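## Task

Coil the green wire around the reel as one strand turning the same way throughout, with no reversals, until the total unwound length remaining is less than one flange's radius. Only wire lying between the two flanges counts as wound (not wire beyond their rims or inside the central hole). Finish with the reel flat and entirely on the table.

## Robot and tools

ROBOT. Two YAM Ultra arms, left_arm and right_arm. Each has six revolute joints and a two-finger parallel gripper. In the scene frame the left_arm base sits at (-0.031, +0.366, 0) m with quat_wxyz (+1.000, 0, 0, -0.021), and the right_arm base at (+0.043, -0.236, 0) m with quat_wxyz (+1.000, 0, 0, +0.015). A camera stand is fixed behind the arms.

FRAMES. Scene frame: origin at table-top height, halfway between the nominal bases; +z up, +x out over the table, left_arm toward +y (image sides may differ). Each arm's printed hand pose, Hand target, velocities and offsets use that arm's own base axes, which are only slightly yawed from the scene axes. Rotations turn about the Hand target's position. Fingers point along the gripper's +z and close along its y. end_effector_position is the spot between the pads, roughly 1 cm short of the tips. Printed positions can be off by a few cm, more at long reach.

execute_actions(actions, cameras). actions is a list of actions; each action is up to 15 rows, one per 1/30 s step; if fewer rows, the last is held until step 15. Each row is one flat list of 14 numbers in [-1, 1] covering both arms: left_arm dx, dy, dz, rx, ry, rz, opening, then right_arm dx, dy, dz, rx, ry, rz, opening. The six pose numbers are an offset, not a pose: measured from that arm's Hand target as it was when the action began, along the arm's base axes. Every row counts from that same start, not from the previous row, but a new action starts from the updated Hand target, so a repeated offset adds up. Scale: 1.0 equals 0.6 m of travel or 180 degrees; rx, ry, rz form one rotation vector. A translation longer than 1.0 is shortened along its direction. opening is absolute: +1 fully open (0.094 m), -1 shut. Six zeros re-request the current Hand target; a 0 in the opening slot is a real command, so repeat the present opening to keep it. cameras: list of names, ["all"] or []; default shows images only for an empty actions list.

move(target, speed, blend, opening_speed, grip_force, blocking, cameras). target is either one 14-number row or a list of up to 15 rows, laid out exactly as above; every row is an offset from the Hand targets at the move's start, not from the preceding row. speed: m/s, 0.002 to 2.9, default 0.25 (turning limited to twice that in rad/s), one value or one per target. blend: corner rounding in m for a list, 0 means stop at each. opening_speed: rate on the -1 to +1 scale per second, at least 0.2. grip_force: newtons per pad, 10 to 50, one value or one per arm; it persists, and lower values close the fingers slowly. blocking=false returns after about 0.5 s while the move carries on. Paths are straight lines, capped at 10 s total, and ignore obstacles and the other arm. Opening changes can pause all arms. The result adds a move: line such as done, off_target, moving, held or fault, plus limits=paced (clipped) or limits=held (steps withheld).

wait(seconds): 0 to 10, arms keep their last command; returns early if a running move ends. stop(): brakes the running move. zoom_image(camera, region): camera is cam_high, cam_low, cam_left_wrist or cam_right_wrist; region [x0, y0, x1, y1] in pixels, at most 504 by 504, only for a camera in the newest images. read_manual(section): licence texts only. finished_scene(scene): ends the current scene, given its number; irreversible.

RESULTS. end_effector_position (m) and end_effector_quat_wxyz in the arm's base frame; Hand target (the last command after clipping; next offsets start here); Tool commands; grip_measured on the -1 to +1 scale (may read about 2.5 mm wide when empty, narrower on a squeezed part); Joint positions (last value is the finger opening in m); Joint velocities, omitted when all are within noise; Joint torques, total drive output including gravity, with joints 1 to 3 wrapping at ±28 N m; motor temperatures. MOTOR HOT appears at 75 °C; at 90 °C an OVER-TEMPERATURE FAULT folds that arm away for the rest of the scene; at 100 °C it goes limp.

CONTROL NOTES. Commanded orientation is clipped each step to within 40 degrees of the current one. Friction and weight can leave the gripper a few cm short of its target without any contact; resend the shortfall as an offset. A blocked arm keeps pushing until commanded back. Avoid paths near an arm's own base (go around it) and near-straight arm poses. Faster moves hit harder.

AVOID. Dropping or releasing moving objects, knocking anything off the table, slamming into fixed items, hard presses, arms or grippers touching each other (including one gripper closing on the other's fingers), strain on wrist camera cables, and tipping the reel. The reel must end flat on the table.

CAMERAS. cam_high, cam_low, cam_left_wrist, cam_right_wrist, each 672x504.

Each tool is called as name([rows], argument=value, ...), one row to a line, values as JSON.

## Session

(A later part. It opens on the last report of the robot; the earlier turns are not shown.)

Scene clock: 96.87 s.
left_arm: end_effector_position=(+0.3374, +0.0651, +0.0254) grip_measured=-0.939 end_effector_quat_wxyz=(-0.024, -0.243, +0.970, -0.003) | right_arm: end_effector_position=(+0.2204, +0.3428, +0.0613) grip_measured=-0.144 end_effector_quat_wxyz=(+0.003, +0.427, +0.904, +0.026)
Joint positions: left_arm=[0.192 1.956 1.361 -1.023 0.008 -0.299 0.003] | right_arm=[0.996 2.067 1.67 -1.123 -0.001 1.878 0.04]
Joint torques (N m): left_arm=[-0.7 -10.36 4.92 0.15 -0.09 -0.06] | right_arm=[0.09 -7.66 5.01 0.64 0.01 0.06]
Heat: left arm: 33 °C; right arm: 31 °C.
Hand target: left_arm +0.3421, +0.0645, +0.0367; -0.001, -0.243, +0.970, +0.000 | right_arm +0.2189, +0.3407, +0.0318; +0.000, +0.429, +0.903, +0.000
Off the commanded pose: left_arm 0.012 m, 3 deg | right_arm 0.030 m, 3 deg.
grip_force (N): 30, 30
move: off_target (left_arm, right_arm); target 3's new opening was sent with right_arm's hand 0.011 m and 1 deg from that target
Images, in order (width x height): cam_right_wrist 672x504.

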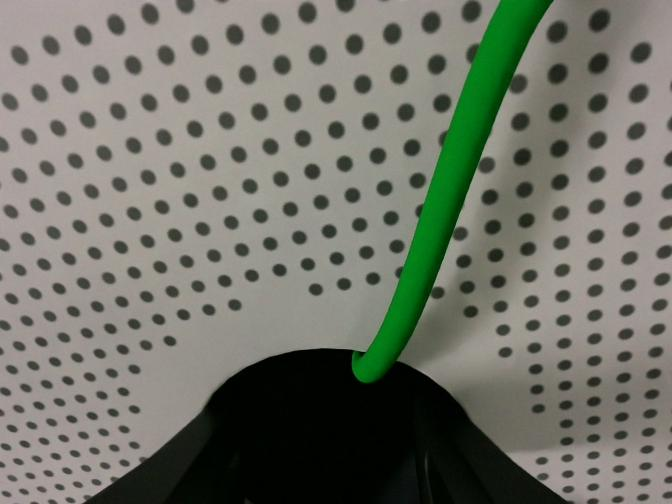

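move([
  [0,0,0,0,0,0,-1,0,0,0,0,0,0.5,-0.05],
  [-0.012,-0.055,0,0,0,0,-1,0,0,0,0,0,0.99,-0.05],
], speed=0.2, blend=[0.02,0], cameras=["all"])

zoom_image(camera="cam_high", region=[160, 150, 420, 340])

zoom_image(camera="cam_low", region=[370, 210, 510, 320])

Scene clock: 106.33 s.
left_arm: end_effector_position=(+0.3284, +0.0283, +0.0264) grip_measured=-0.939 end_effector_quat_wxyz=(-0.029, -0.242, +0.970, -0.007) | right_arm: end_effector_position=(+0.2257, +0.3631, +0.0680) grip_measured=-0.064 end_effector_quat_wxyz=(-0.067, +0.885, -0.461, -0.013)
Joint positions: left_arm=[0.095 1.912 1.304 -1.018 0.023 -0.393 0.003] | right_arm=[0.996 2.064 1.686 -1.062 -0.038 -1.182 0.044]
Joint torques (N m): left_arm=[-0.39 -9.89 4.97 0.22 -0.25 -0.12] | right_arm=[-0.02 -7.64 4.31 0.15 0.3 -0.54]
Heat: left arm: 34 °C; right arm: 31 °C.
Hand target: left_arm +0.3349, +0.0314, +0.0368; -0.001, -0.243, +0.970, +0.000 | right_arm +0.2189, +0.3407, +0.0318; +0.000, +0.896, -0.443, +0.000
Off the commanded pose: left_arm 0.013 m, 3 deg | right_arm 0.043 m, 8 deg.
grip_force (N): 30, 30
move: off_target (left_arm, right_arm)

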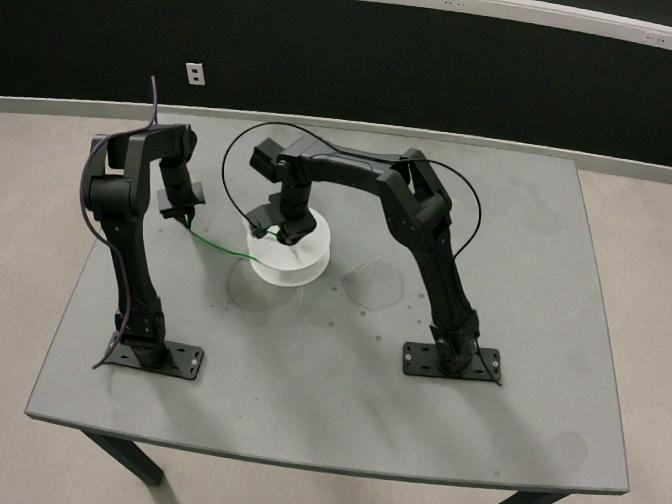

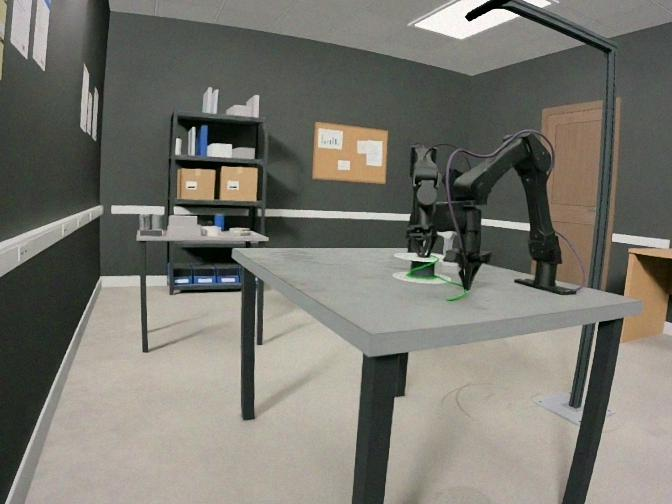

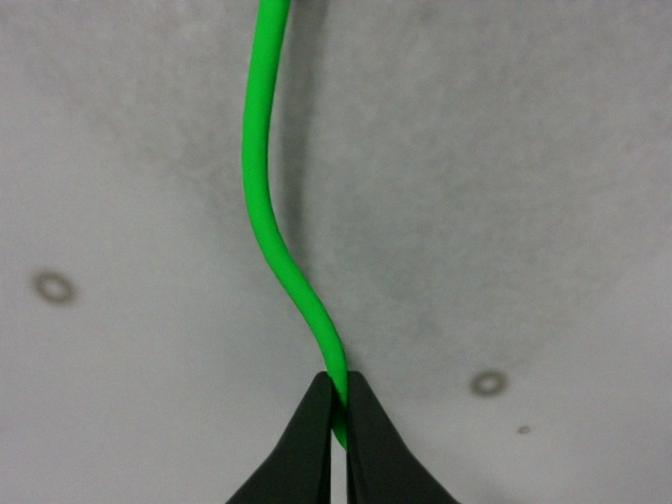

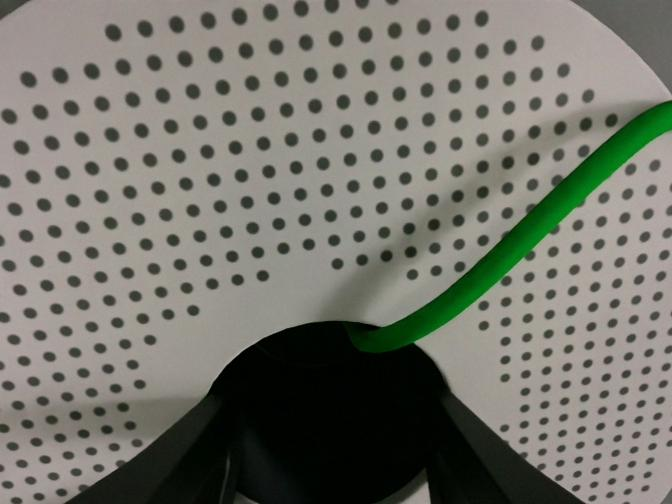

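Scaled by 1.938 from the camera's 672x504 image, which has a finer 960x720 frame.

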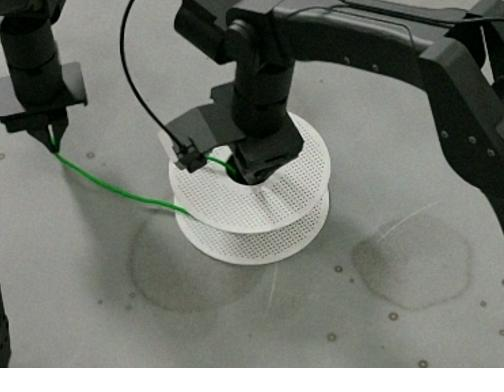

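Scaled by 3.600 from the camera's 672x504 image, which has a finer 960x720 frame.

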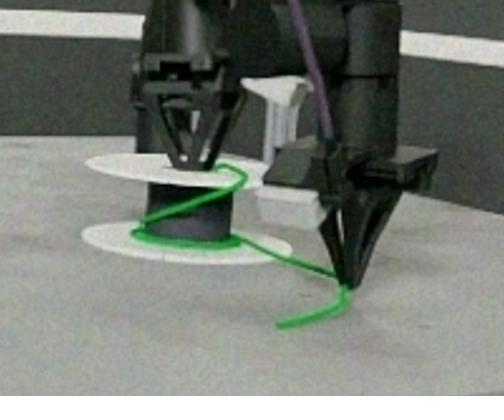

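move([
  [-0.01,-0.03,0,0,0,0,-1,0,0,0,0,0,0,-0.05],
  [-0.01,-0.03,0,0,0,0,-1,0,0,0,0,0,0,-0.95],
  [-0.01,-0.03,0,0,0,0,-1,0.012,0.035,0.112,0,0,0,-0.95],
  [-0.01,-0.03,0,0,0,0,-1,0.012,0.035,0.112,0,0,-0.5,-0.95],
  [-0.01,-0.03,0,0,0,0,-1,0.012,0.035,0.112,0,0,-0.9,-0.95],
], speed=0.3, blend=[0,0,0.01,0.02,0], cameras=["cam_right_wrist"])

Scene clock: 117.07 s.
left_arm: end_effector_position=(+0.3241, +0.0127, +0.0272) grip_measured=-0.939 end_effector_quat_wxyz=(-0.024, -0.241, +0.970, -0.001) | right_arm: end_effector_position=(+0.2273, +0.3597, +0.1014) grip_measured=-0.948 end_effector_quat_wxyz=(-0.001, +0.296, +0.955, +0.008)
Joint positions: left_arm=[0.042 1.885 1.271 -1.003 0.011 -0.445 0.003] | right_arm=[1.002 2.176 1.999 -1.379 -0.006 1.605 0.002]
Joint torques (N m): left_arm=[-0.35 -9.55 4.88 0.18 -0.12 -0.07] | right_arm=[0.59 -11.32 9.69 0.03 0.04 0.09]
Heat: left arm: 35 °C; right arm: 32 °C.
Hand target: left_arm +0.3290, +0.0134, +0.0368; -0.001, -0.242, +0.970, +0.000 | right_arm +0.2262, +0.3616, +0.0990; +0.000, +0.297, +0.955, +0.000
Off the commanded pose: left_arm 0.011 m, 3 deg | right_arm 0.003 m, 1 deg.
grip_force (N): 30, 30
move: off_target (left_arm); target 2's new opening was sent with right_arm's hand 0.043 m and 8 deg from that target
Images, in order (width x height): cam_right_wrist 672x504.

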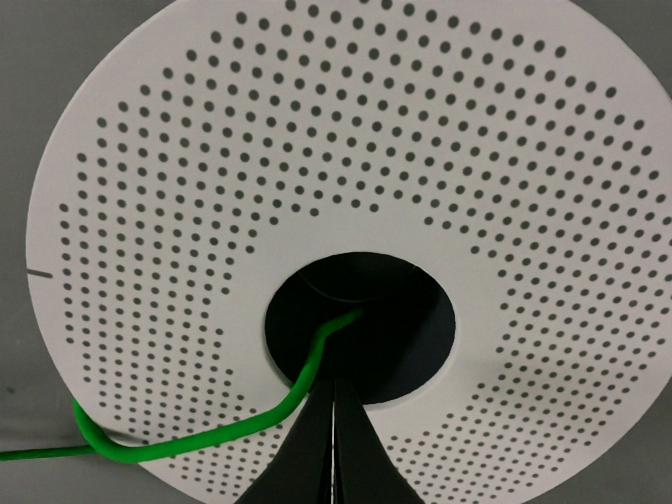

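move([
  [0,0,0,0,0,0,-1,-0.0023,-0.0185,0,0,0,-0.07,-0.95],
  [0,0,0,0,0,0,-1,-0.0023,-0.0185,-0.115,0,0,-0.07,-0.95],
  [0,0,0,0,0,0,-1,-0.0023,-0.0185,-0.115,0,0,-0.07,-0.05],
], speed=0.08, opening_speed=0.9, cameras=["cam_right_wrist"])

Scene clock: 123.03 s.
left_arm: end_effector_position=(+0.3241, +0.0127, +0.0272) grip_measured=-0.939 end_effector_quat_wxyz=(-0.024, -0.241, +0.970, -0.001) | right_arm: end_effector_position=(+0.2239, +0.3553, +0.0570) grip_measured=-0.241 end_effector_quat_wxyz=(+0.000, +0.395, +0.919, +0.024)
Joint positions: left_arm=[0.042 1.885 1.271 -1.003 0.011 -0.445 0.003] | right_arm=[1.002 2.124 1.741 -1.141 -0.009 1.814 0.036]
Joint torques (N m): left_arm=[-0.38 -9.54 4.89 0.18 -0.12 -0.08] | right_arm=[-0.43 -8.85 4.83 0.61 0.06 0.08]
Motor temperatures (°C): left_arm=[27 36 30 23 23 24 25] | right_arm=[22 32 27 27 22 24 23]
Heat: left arm: 36 °C; right arm: 32 °C.
Hand target: left_arm +0.3290, +0.0134, +0.0368; -0.001, -0.242, +0.970, +0.000 | right_arm +0.2247, +0.3505, +0.0300; +0.000, +0.400, +0.916, +0.000
Off the commanded pose: left_arm 0.011 m, 3 deg | right_arm 0.027 m, 3 deg.
grip_force (N): 30, 30
move: off_target (left_arm, right_arm)
Images, in order (width x height): cam_right_wrist 672x504.

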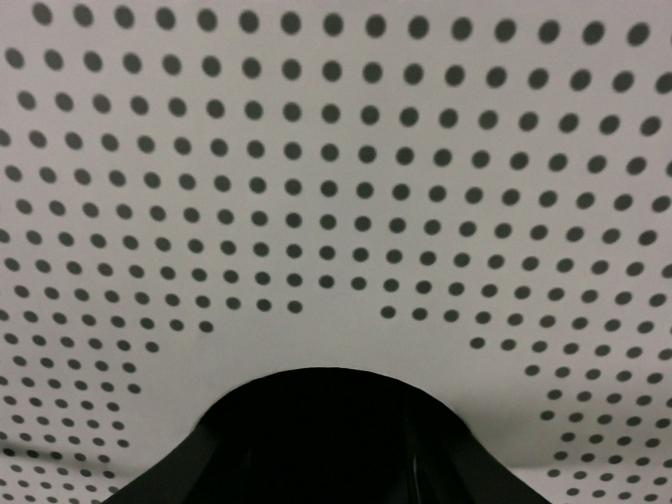

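move([
  [-0.004,-0.03,0,0,0,0,-1,0,0,0,0,0,0.5,-0.05],
  [-0.017,-0.14,0,0,0,0,-1,0,0,0,0,0,0.99,-0.05],
], speed=0.2, blend=[0.02,0], cameras=["all"])

zoom_image(camera="cam_high", region=[160, 150, 420, 340])

zoom_image(camera="cam_low", region=[370, 210, 510, 320])

Scene clock: 132.90 s.
left_arm: end_effector_position=(+0.3126, -0.0688, +0.0272) grip_measured=-0.939 end_effector_quat_wxyz=(-0.024, -0.242, +0.970, +0.005) | right_arm: end_effector_position=(+0.2310, +0.3639, +0.0647) grip_measured=-0.106 end_effector_quat_wxyz=(-0.051, +0.902, -0.429, +0.003)
Joint positions: left_arm=[-0.214 1.87 1.25 -0.998 0.011 -0.703 0.003] | right_arm=[1 2.109 1.744 -1.103 -0.007 -1.253 0.042]
Joint torques (N m): left_arm=[-0.57 -9.05 5.53 0.16 -0.11 -0.06] | right_arm=[-0.17 -7.87 4.67 0.35 0.04 -0.36]
Heat: left arm: 37 °C; right arm: 32 °C.
Hand target: left_arm +0.3188, -0.0705, +0.0368; -0.001, -0.243, +0.970, +0.000 | right_arm +0.2247, +0.3506, +0.0301; -0.001, +0.910, -0.415, +0.000
Off the commanded pose: left_arm 0.012 m, 3 deg | right_arm 0.038 m, 6 deg.
grip_force (N): 30, 30
move: off_target (left_arm, right_arm)

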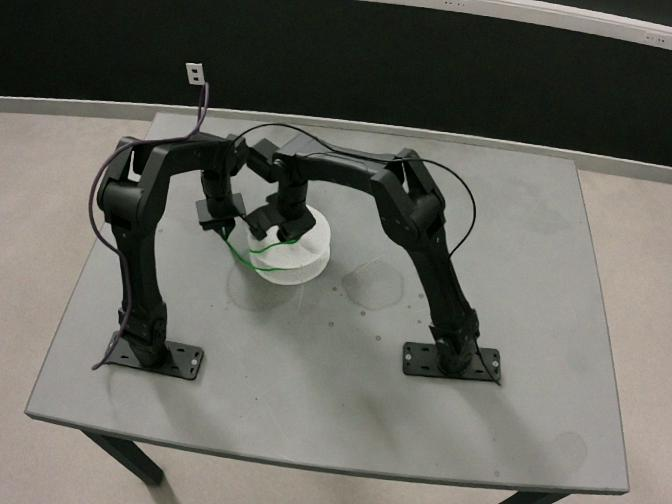

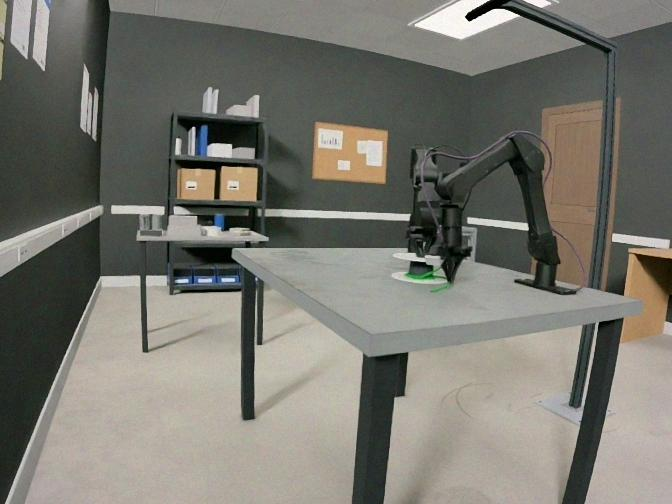

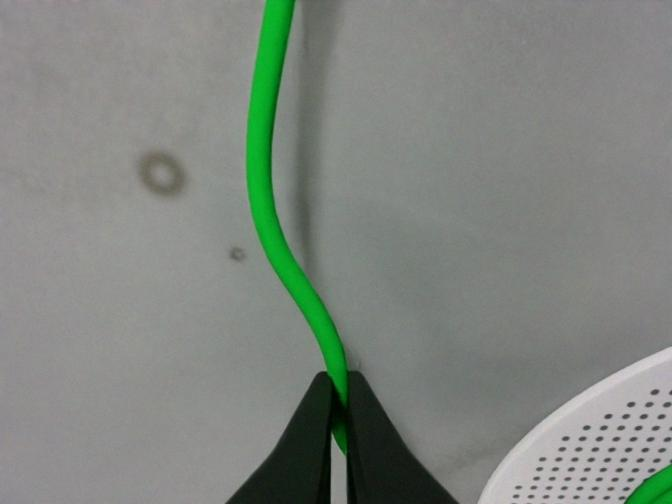

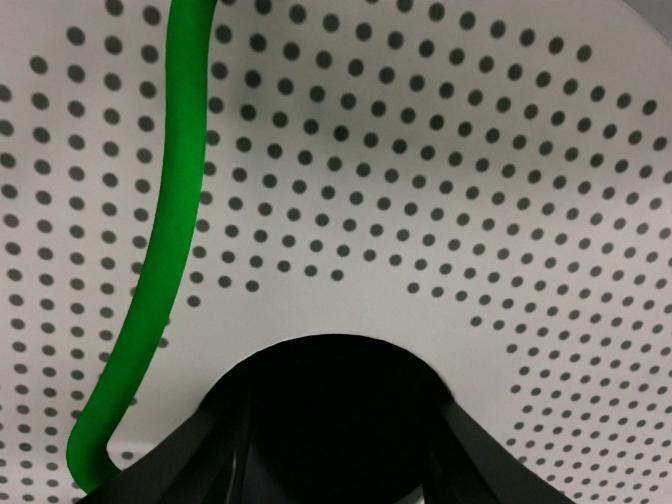

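Scaled by 1.938 from the camera's 672x504 image, which has a finer 960x720 frame.

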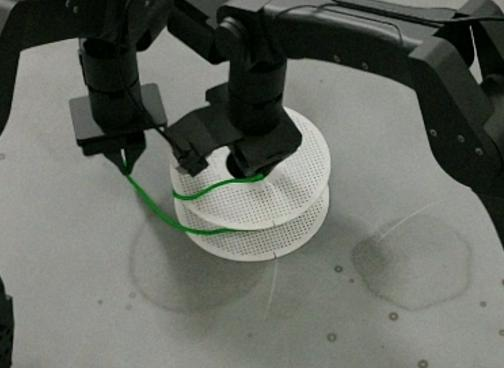

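Scaled by 3.600 from the camera's 672x504 image, which has a finer 960x720 frame.

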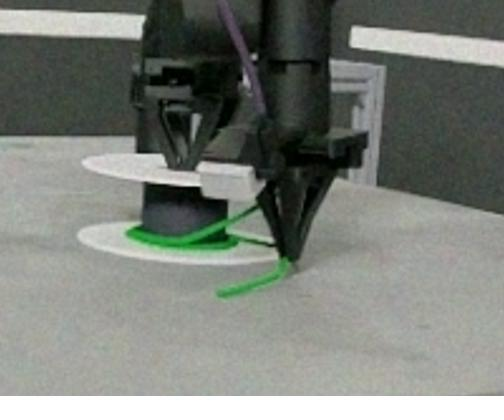

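move([
  [0,0,-0.02,0,0,0,-0.3,0,0,0,0,0,0,-0.05],
  [0.07,0.04,0.15,0,0,0,-0.3,0,0,0,0,0,0,-0.05],
], speed=[0.06,0.25], cameras=["cam_left_wrist"])

Scene clock: 136.23 s.
left_arm: end_effector_position=(+0.3584, -0.0488, +0.1242) grip_measured=-0.302 end_effector_quat_wxyz=(-0.003, -0.245, +0.970, -0.003) | right_arm: end_effector_position=(+0.2310, +0.3639, +0.0647) grip_measured=-0.106 end_effector_quat_wxyz=(-0.051, +0.902, -0.429, +0.003)
Joint positions: left_arm=[-0.134 1.921 1.713 -1.366 0.008 -0.628 0.033] | right_arm=[1 2.109 1.744 -1.103 -0.007 -1.253 0.042]
Joint torques (N m): left_arm=[0.27 -7.01 7.71 -0.01 -0.1 0.08] | right_arm=[-0.18 -7.87 4.66 0.34 0.02 -0.4]
Heat: left arm: 37 °C; right arm: 32 °C.
Hand target: left_arm +0.3608, -0.0465, +0.1268; -0.001, -0.243, +0.970, +0.000 | right_arm +0.2247, +0.3506, +0.0301; -0.001, +0.910, -0.415, +0.000
Off the commanded pose: left_arm 0.004 m, 1 deg | right_arm 0.038 m, 6 deg.
grip_force (N): 30, 30
move: off_target (right_arm)
Images, in order (width x height): cam_left_wrist 672x504.

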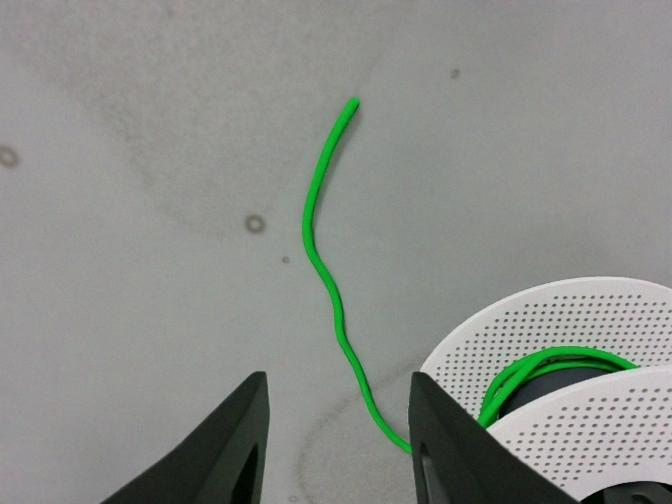

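move([
  [0.06,0.025,-0.13,0,0,-0.13,-0.4,0,0,0,0,0,0,-0.05],
], speed=0.2, cameras=["cam_left_wrist"])

Scene clock: 139.20 s.
left_arm: end_effector_position=(+0.3945, -0.0359, +0.0526) grip_measured=-0.398 end_effector_quat_wxyz=(-0.003, -0.041, +0.999, -0.003) | right_arm: end_effector_position=(+0.2310, +0.3639, +0.0647) grip_measured=-0.106 end_effector_quat_wxyz=(-0.051, +0.902, -0.429, +0.003)
Joint positions: left_arm=[-0.09 2.083 1.662 -1.154 0.007 -0.172 0.028] | right_arm=[1 2.109 1.744 -1.103 -0.007 -1.253 0.042]
Joint torques (N m): left_arm=[0.73 -8.09 5.38 0.24 -0.09 0.06] | right_arm=[-0.18 -7.82 4.72 0.31 0.03 -0.41]
Heat: left arm: 37 °C; right arm: 32 °C.
Hand target: left_arm +0.3968, -0.0316, +0.0487; -0.001, -0.041, +0.999, +0.000 | right_arm +0.2247, +0.3506, +0.0301; -0.001, +0.910, -0.415, +0.000
Off the commanded pose: left_arm 0.006 m, 0 deg | right_arm 0.038 m, 6 deg.
grip_force (N): 30, 30
move: off_target (right_arm)
Images, in order (width x height): cam_left_wrist 672x504.

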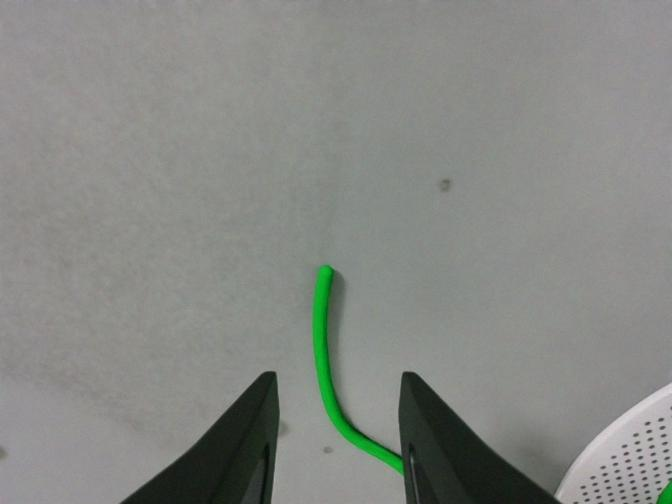

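move([
  [-0.0097,0.003,-0.052,0,0,0,-0.4,0,0,0,0,0,0,-0.05],
  [-0.0097,0.003,-0.07,0,0,0,-0.4,0,0,0,0,0,0,-0.05],
  [-0.0097,0.003,-0.068,0,0,0,-1,0,0,0,0,0,0,-0.05],
  [-0.0097,0.003,-0.03,0,0,0,-1,0,0,0,0,0,0,-0.05],
], speed=[0.12,0.05,0.05,0.08], opening_speed=0.8, cameras=["cam_left_wrist"])

Scene clock: 145.00 s.
left_arm: end_effector_position=(+0.3830, -0.0337, +0.0195) grip_measured=-0.938 end_effector_quat_wxyz=(-0.016, -0.040, +0.999, -0.001) | right_arm: end_effector_position=(+0.2310, +0.3639, +0.0647) grip_measured=-0.106 end_effector_quat_wxyz=(-0.051, +0.902, -0.429, +0.003)
Joint positions: left_arm=[-0.087 2.097 1.546 -1.053 0.007 -0.167 0.003] | right_arm=[1 2.109 1.744 -1.103 -0.007 -1.253 0.042]
Joint torques (N m): left_arm=[0.72 -9.46 8.05 -0.03 -0.09 0.07] | right_arm=[-0.24 -7.98 4.71 0.35 0.04 -0.41]
Heat: left arm: 36 °C; right arm: 32 °C.
Hand target: left_arm +0.3909, -0.0298, +0.0307; -0.001, -0.041, +0.999, +0.000 | right_arm +0.2247, +0.3506, +0.0301; -0.001, +0.910, -0.415, +0.000
Off the commanded pose: left_arm 0.014 m, 2 deg | right_arm 0.038 m, 6 deg.
grip_force (N): 30, 30
move: off_target (left_arm, right_arm)
Images, in order (width x height): cam_left_wrist 672x504.

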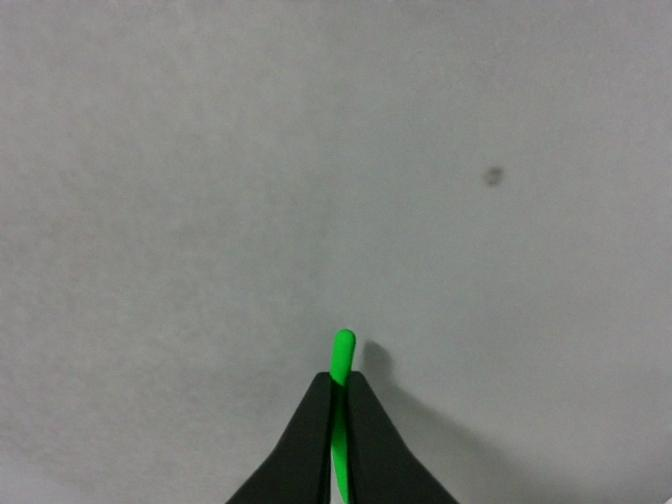

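move([
  [0,0,0,0,0,0,-1,0,0,0,0,0,0,-0.95],
  [0,0,0,0,0,0,-1,0.008,0.02,0.115,0,0,0,-0.95],
  [0,0,0,0,0,0,-1,0.008,0.02,0.115,0,0,-0.5,-0.95],
  [0,0,0,0,0,0,-1,0.008,0.02,0.115,0,0,-0.92,-0.95],
], speed=0.3, blend=[0,0.01,0.02,0], cameras=["cam_right_wrist","cam_high"])

Scene clock: 154.37 s.
left_arm: end_effector_position=(+0.3826, -0.0337, +0.0195) grip_measured=-0.938 end_effector_quat_wxyz=(-0.017, -0.040, +0.999, -0.001) | right_arm: end_effector_position=(+0.2296, +0.3610, +0.1023) grip_measured=-0.948 end_effector_quat_wxyz=(+0.000, +0.295, +0.955, +0.009)
Joint positions: left_arm=[-0.087 2.097 1.546 -1.054 0.007 -0.167 0.003] | right_arm=[1 2.186 2.019 -1.388 -0.005 1.599 0.002]
Joint torques (N m): left_arm=[0.73 -9.47 8.03 -0.02 -0.08 0.07] | right_arm=[0.32 -11.18 9.81 0.06 0.03 0.11]
Heat: left arm: 35 °C; right arm: 32 °C.
Hand target: left_arm +0.3909, -0.0298, +0.0307; -0.001, -0.041, +0.999, +0.000 | right_arm +0.2295, +0.3626, +0.0989; +0.000, +0.297, +0.955, -0.001
Off the commanded pose: left_arm 0.014 m, 2 deg | right_arm 0.004 m, 1 deg.
grip_force (N): 30, 30
move: off_target (left_arm)
Images, in order (width x height): cam_high 672x504, cam_right_wrist 672x504.

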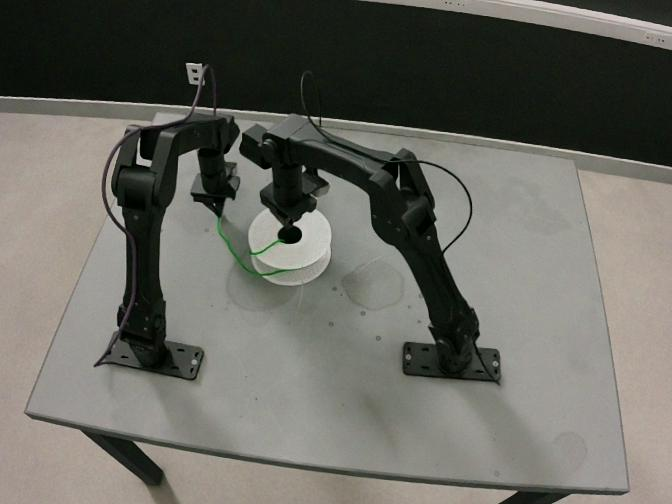

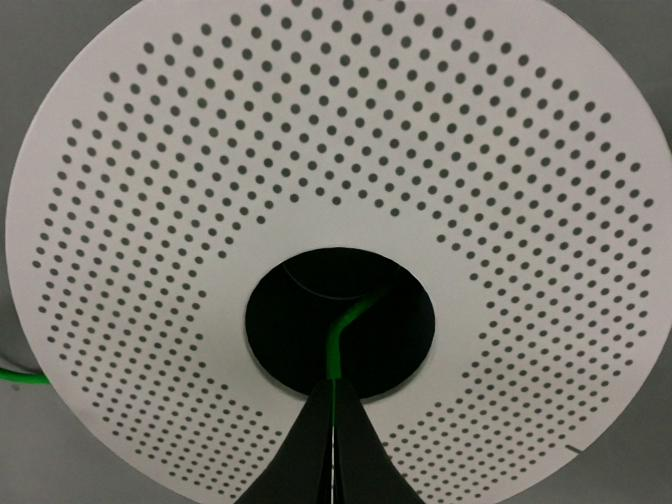

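move([
  [0,0,0,0,0,0,-1,0.0083,-0.0057,0,0,0,0,-0.95],
  [0,0,0,0,0,0,-1,0.0083,-0.0057,-0.115,0,0,0,-0.95],
  [0,0,0,0,0,0,-1,0.0083,-0.0057,-0.115,0,0,0,-0.05],
], speed=0.08, opening_speed=0.9, cameras=["cam_right_wrist"])

Scene clock: 159.03 s.
left_arm: end_effector_position=(+0.3826, -0.0337, +0.0195) grip_measured=-0.938 end_effector_quat_wxyz=(-0.017, -0.040, +0.999, -0.001) | right_arm: end_effector_position=(+0.2329, +0.3622, +0.0613) grip_measured=-0.152 end_effector_quat_wxyz=(+0.004, +0.297, +0.955, +0.025)
Joint positions: left_arm=[-0.087 2.097 1.546 -1.054 0.007 -0.167 0.003] | right_arm=[0.995 2.164 1.82 -1.178 -0.005 1.597 0.04]
Joint torques (N m): left_arm=[0.73 -9.47 8.02 -0.03 -0.08 0.07] | right_arm=[-0.58 -8.42 5.05 0.66 0.01 -0.05]
Heat: left arm: 35 °C; right arm: 32 °C.
Hand target: left_arm +0.3909, -0.0298, +0.0307; -0.001, -0.041, +0.999, +0.000 | right_arm +0.2345, +0.3590, +0.0299; +0.000, +0.297, +0.955, -0.001
Off the commanded pose: left_arm 0.014 m, 2 deg | right_arm 0.032 m, 3 deg.
grip_force (N): 30, 30
move: off_target (left_arm, right_arm); target 3's new opening was sent with right_arm's hand 0.013 m and 1 deg from that target
Images, in order (width x height): cam_right_wrist 672x504.

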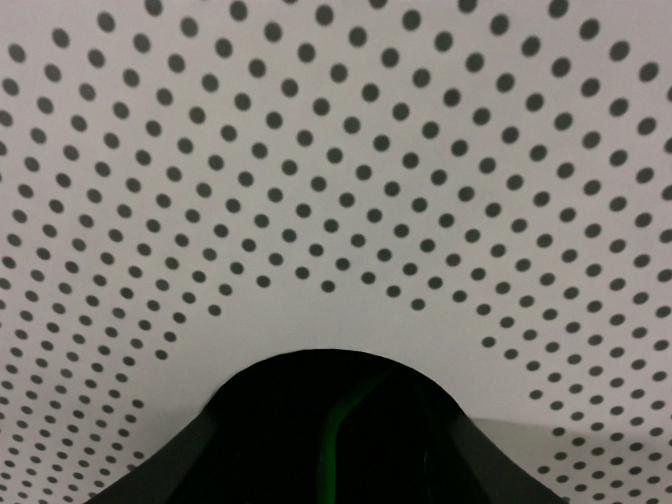

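move([
  [-0.12,0.0,0.01,0,0,0.25,-1,0,0,0,0,0,0.4,-0.05],
  [-0.311,-0.087,0.01,0,0,0.475,-1,0,0,0,0,0,0.8,-0.05],
], speed=0.17, blend=[0.03,0], cameras=["all"])

zoom_image(camera="cam_high", region=[160, 150, 420, 340])

zoom_image(camera="cam_low", region=[370, 210, 510, 320])

Scene clock: 177.27 s.
left_arm: end_effector_position=(+0.2229, -0.0722, +0.0326) grip_measured=-0.938 end_effector_quat_wxyz=(-0.011, -0.655, +0.755, +0.008) | right_arm: end_effector_position=(+0.2376, +0.3729, +0.0666) grip_measured=-0.070 end_effector_quat_wxyz=(-0.048, +0.754, -0.655, -0.018)
Joint positions: left_arm=[-0.309 1.528 0.883 -0.95 0.01 -1.739 0.003] | right_arm=[0.993 2.157 1.827 -1.14 -0.021 -0.718 0.044]
Joint torques (N m): left_arm=[0.06 -4.03 5.48 0.08 -0.04 0.01] | right_arm=[-0.31 -8.17 4.52 0.4 0.2 -0.47]
Heat: left arm: 36 °C; right arm: 31 °C.
Hand target: left_arm +0.2234, -0.0716, +0.0327; -0.009, -0.655, +0.755, +0.008 (not the last commanded pose) | right_arm +0.2345, +0.3591, +0.0300; -0.001, +0.766, -0.643, +0.001 (not the last commanded pose)
Off the commanded pose: left_arm 0.022 m, 8 deg | right_arm 0.039 m, 13 deg.
grip_force (N): 30, 30
move: held (left_arm; a check stopped the path), off_target (right_arm; braked when a check withheld steps of left_arm); path passed 1 of 2 targets; limits=held
pose unreachable (left arm): on one or more control steps of this call, first in action 0 (counted from 0), this arm could not follow its commanded pose, so it was not sent that pose on those steps. It may still have moved: this result reports where it is.
cause: moving toward the commanded pose would bring a part of the arm too close to another arm (this arm's wrist (the part past joint 4) and the right arm's wrist camera, 11 mm apart when this arm was first held).

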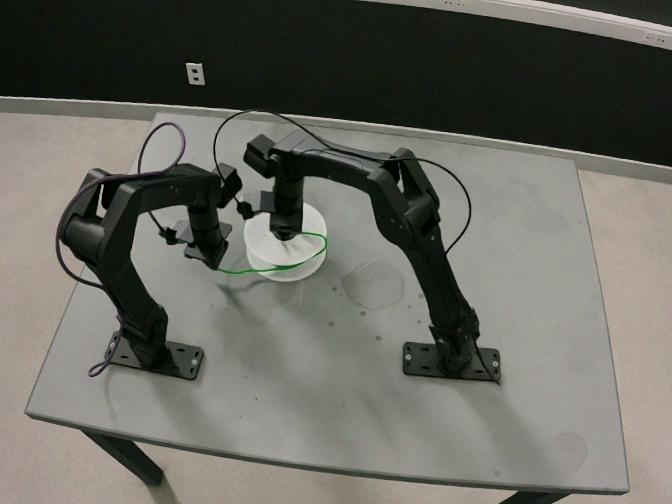

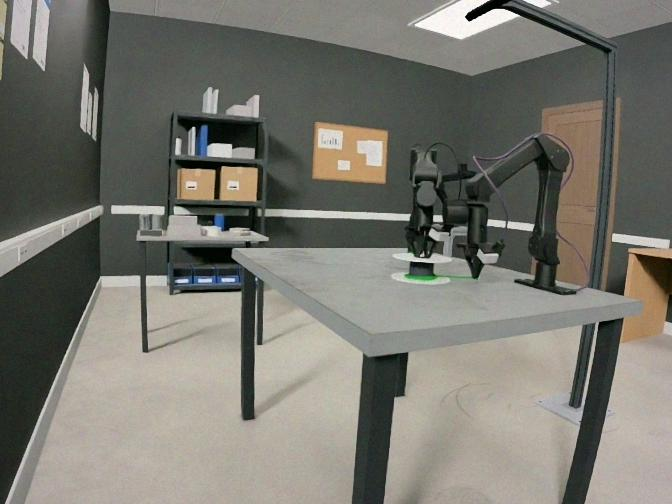

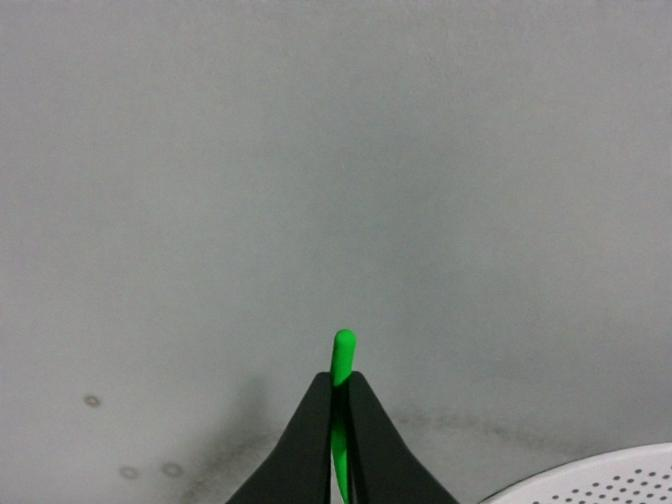

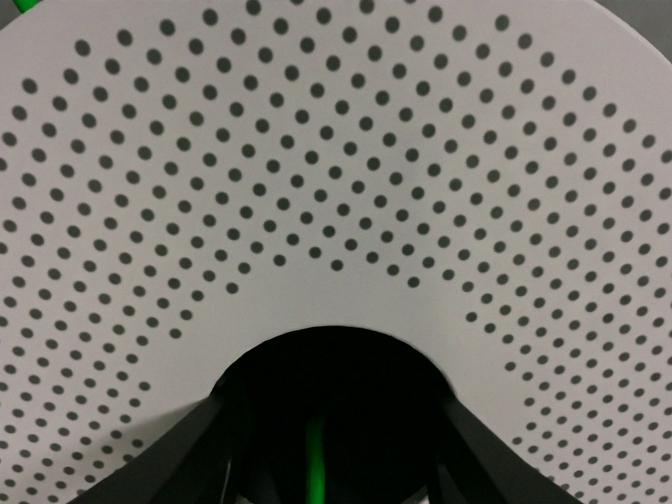

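Scaled by 1.938 from the camera's 672x504 image, which has a finer 960x720 frame.

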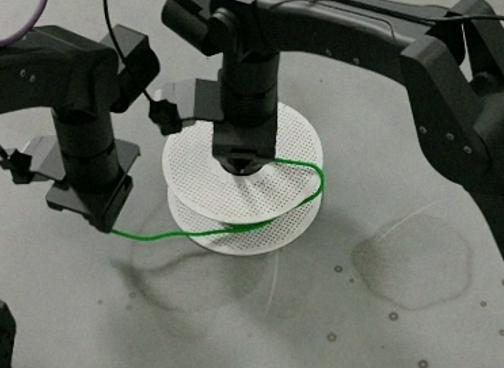

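Scaled by 3.600 from the camera's 672x504 image, which has a finer 960x720 frame.

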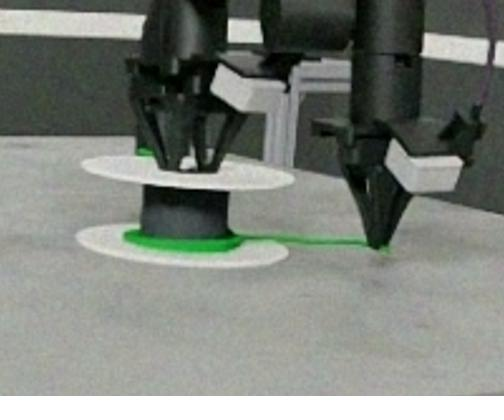

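move([
  [0,0,0,0,0,0,-1,0,0,0,0,0,0,-0.95],
  [0,0,0,0,0,0,-1,0.006,0.026,0.115,0,0,0,-0.95],
  [0,0,0,0,0,0,-1,0.006,0.026,0.115,0,0,-0.4,-0.95],
  [0,0,0,0,0,0,-1,0.006,0.026,0.115,0,0,-0.77,-0.95],
], speed=0.3, blend=[0,0.01,0.02,0], cameras=["cam_right_wrist","cam_high"])

Scene clock: 181.90 s.
left_arm: end_effector_position=(+0.2229, -0.0722, +0.0326) grip_measured=-0.938 end_effector_quat_wxyz=(-0.011, -0.655, +0.755, +0.008) | right_arm: end_effector_position=(+0.2384, +0.3706, +0.0564) grip_measured=-0.948 end_effector_quat_wxyz=(-0.023, +0.764, -0.644, -0.008)
Joint positions: left_arm=[-0.309 1.528 0.883 -0.95 0.011 -1.739 0.003] | right_arm=[0.993 2.211 1.877 -1.189 -0.01 -0.748 0.002]
Joint torques (N m): left_arm=[0.08 -4.01 5.55 0.07 -0.03 0.01] | right_arm=[-0.01 -13.33 6.46 0.29 -0.04 0]
Heat: left arm: 35 °C; right arm: 31 °C.
Hand target: left_arm +0.2234, -0.0716, +0.0327; -0.009, -0.655, +0.755, +0.008 | right_arm +0.2366, +0.3679, +0.0524; -0.016, +0.764, -0.645, -0.007 (not the last commanded pose)
Off the commanded pose: left_arm 0.001 m, 0 deg | right_arm 0.043 m, 138 deg.
grip_force (N): 30, 30
move: held (right_arm; a check stopped the path); path passed 1 of 4 targets; limits=held
pose unreachable (right arm): on one or more control steps of this call, first in action 0 (counted from 0), this arm could not follow its commanded pose, so it was not sent that pose on those steps. It may still have moved: this result reports where it is.
cause: moving toward the commanded pose would bring a part of the arm too close to another arm (this arm's wrist camera and the left arm's wrist (the part past joint 4), 27 mm apart when this arm was first held).
Images, in order (width x height): cam_high 672x504, cam_right_wrist 672x504.

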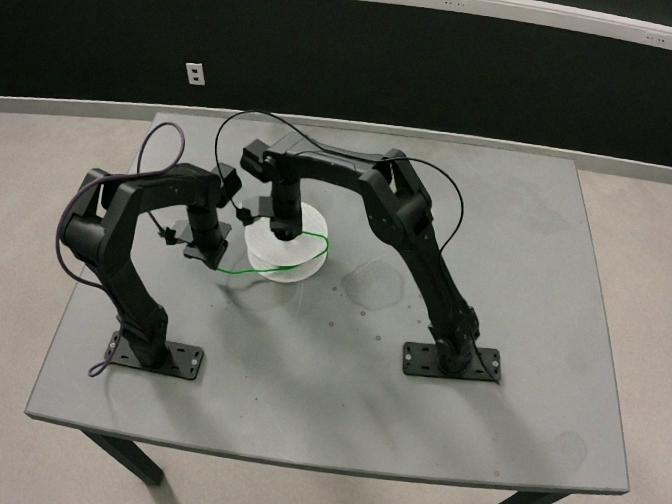

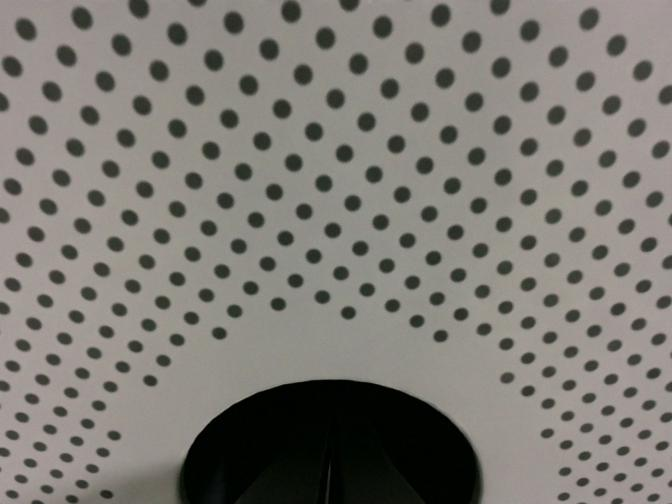

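move([
  [0,0,0,0,0,0,-1,0.002,0.004,0,0,0,-0.3,-0.95],
  [0,0,0,0,0,0,-1,0.002,0.007,0.08,0,0,-0.5,-0.95],
  [0,0,0,0,0,0,-1,0.002,0.007,0.08,0,0,-0.77,-0.95],
], speed=0.3, blend=[0.01,0.02,0], cameras=["cam_right_wrist","cam_high"])

Scene clock: 187.83 s.
left_arm: end_effector_position=(+0.2278, -0.0714, +0.0326) grip_measured=-0.938 end_effector_quat_wxyz=(-0.007, -0.659, +0.752, +0.000) | right_arm: end_effector_position=(+0.2374, +0.3722, +0.1041) grip_measured=-0.948 end_effector_quat_wxyz=(+0.008, +0.331, +0.944, -0.001)
Joint positions: left_arm=[-0.299 1.528 0.883 -0.933 0.012 -1.739 0.003] | right_arm=[1.007 2.278 2.178 -1.469 0.016 1.682 0.002]
Joint torques (N m): left_arm=[-0.8 -4.04 5.53 -0.07 -0.04 0.02] | right_arm=[0.29 -11.97 9.47 0.04 0.14 0.08]
Heat: left arm: 35 °C; right arm: 33 °C.
Hand target: left_arm +0.2234, -0.0716, +0.0327; -0.009, -0.655, +0.755, +0.008 | right_arm +0.2378, +0.3720, +0.1003; +0.012, +0.333, +0.943, -0.012
Off the commanded pose: left_arm 0.004 m, 1 deg | right_arm 0.004 m, 1 deg.
grip_force (N): 30, 30
move: done
Images, in order (width x height): cam_high 672x504, cam_right_wrist 672x504.

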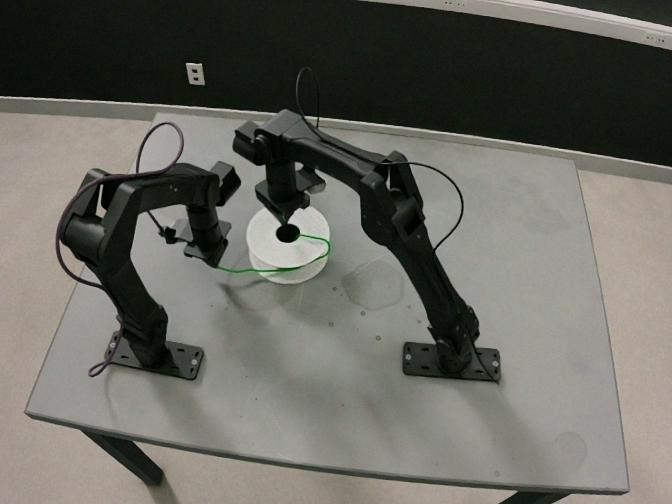

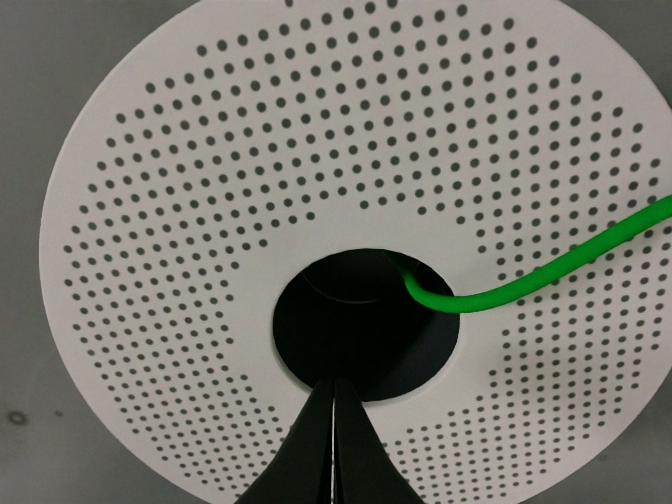

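move([
  [-0.056,-0.118,0,0,0,-0.13,-1,-0.0095,-0.0045,0,0,0,0,-0.95],
  [-0.056,-0.118,0,0,0,-0.13,-1,-0.0095,-0.0045,-0.115,0,0,0,-0.95],
  [-0.056,-0.118,0,0,0,-0.13,-1,-0.0095,-0.0045,-0.115,0,0,0,-0.05],
], speed=[0.1,0.08,0.08], opening_speed=0.9, cameras=["cam_right_wrist","cam_high"])

Scene clock: 191.80 s.
left_arm: end_effector_position=(+0.2152, -0.1026, +0.0326) grip_measured=-0.938 end_effector_quat_wxyz=(-0.007, -0.595, +0.804, +0.000) | right_arm: end_effector_position=(+0.2374, +0.3722, +0.1041) grip_measured=-0.948 end_effector_quat_wxyz=(+0.008, +0.332, +0.943, -0.001)
Joint positions: left_arm=[-0.439 1.528 0.883 -0.934 0.013 -1.713 0.003] | right_arm=[1.007 2.278 2.178 -1.469 0.016 1.685 0.002]
Joint torques (N m): left_arm=[-0.51 -4.57 4.86 -0.06 -0.06 0.06] | right_arm=[-0.1 -13.93 7.04 0.22 -0.01 0]
Heat: left arm: 35 °C; right arm: 33 °C.
Hand target: left_arm +0.2097, -0.1005, +0.0326; -0.009, -0.590, +0.808, +0.009 (not the last commanded pose) | right_arm +0.2374, +0.3722, +0.1041; +0.008, +0.332, +0.943, -0.001 (not the last commanded pose)
Tool commands: left_gripper/opening=-1.0 right_gripper/opening=-0.95
Off the commanded pose: left_arm 0.047 m, 15 deg | right_arm 0.073 m, 1 deg.
grip_force (N): 30, 30
move: held (left_arm, right_arm; a check stopped the path); path passed 0 of 3 targets; target 3's new opening was not sent; limits=held
pose unreachable (left arm): on one or more control steps of this call, first in action 0 (counted from 0), this arm could not follow its commanded pose, so it was not sent that pose on those steps. It may still have moved: this result reports where it is.
cause: moving toward the commanded pose would bring a part of the arm too close to another arm (this arm's wrist (the part past joint 4) and the right arm's gripper housing, along the way the arms are being sent, or toward where that arm still pushes).
pose unreachable (right arm): on one or more control steps of this call, first in action 0 (counted from 0), this arm could not follow its commanded pose, so it was not sent that pose on those steps. It may still have moved: this result reports where it is.
cause: moving toward the commanded pose would bring a part of the arm too close to another arm (this arm's gripper housing and the left arm's wrist (the part past joint 4), where that arm would come to rest).
Images, in order (width x height): cam_high 672x504, cam_right_wrist 672x504.

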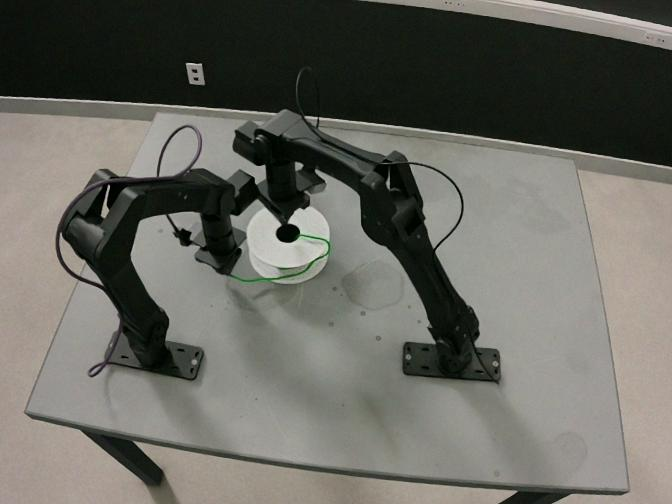

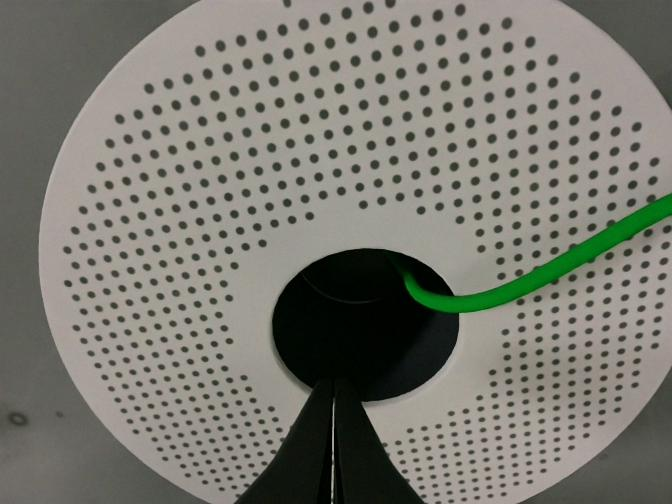

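move([
  [0.01,0.05,0,0,0,0.0,-1,-0.0,-0.0,0,0,0,0,-0.95],
  [0.01,0.05,0,0,0,0,-1,-0.0095,-0.0045,-0.02,0,0,0,-0.95],
  [0.01,0.05,0,0,0,0,-1,-0.0095,-0.0045,-0.12,0,0,0,-0.95],
  [0.01,0.05,0,0,0,0,-1,-0.0095,-0.0045,-0.12,0,0,0,-0.05],
], speed=[0.1,0.1,0.08,0.08], opening_speed=0.9, cameras=["cam_right_wrist","cam_high"])

Scene clock: 198.10 s.
left_arm: end_effector_position=(+0.2186, -0.0747, +0.0281) grip_measured=-0.938 end_effector_quat_wxyz=(-0.014, -0.590, +0.808, +0.008) | right_arm: end_effector_position=(+0.2339, +0.3666, +0.0600) grip_measured=-0.185 end_effector_quat_wxyz=(+0.011, +0.333, +0.943, +0.013)
Joint positions: left_arm=[-0.324 1.528 0.864 -0.936 0.012 -1.585 0.003] | right_arm=[1.007 2.204 1.88 -1.217 0.016 1.686 0.038]
Joint torques (N m): left_arm=[0.59 -6.08 4.75 -0.09 -0.1 0.06] | right_arm=[0.68 -9.68 4.49 0.81 -0.03 0.07]
Heat: left arm: 34 °C; right arm: 35 °C.
Hand target: left_arm +0.2158, -0.0705, +0.0326; -0.009, -0.590, +0.808, +0.009 | right_arm +0.2317, +0.3694, +0.0320; +0.008, +0.332, +0.943, -0.001
Off the commanded pose: left_arm 0.007 m, 1 deg | right_arm 0.028 m, 2 deg.
grip_force (N): 30, 30
move: off_target (right_arm)
Images, in order (width x height): cam_high 672x504, cam_right_wrist 672x504.

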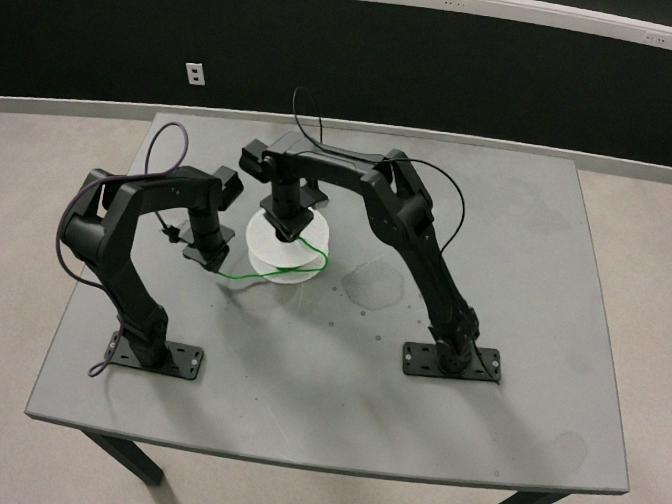

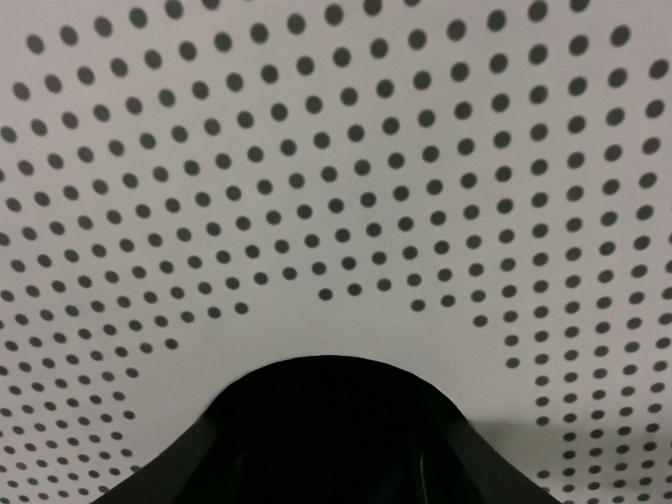

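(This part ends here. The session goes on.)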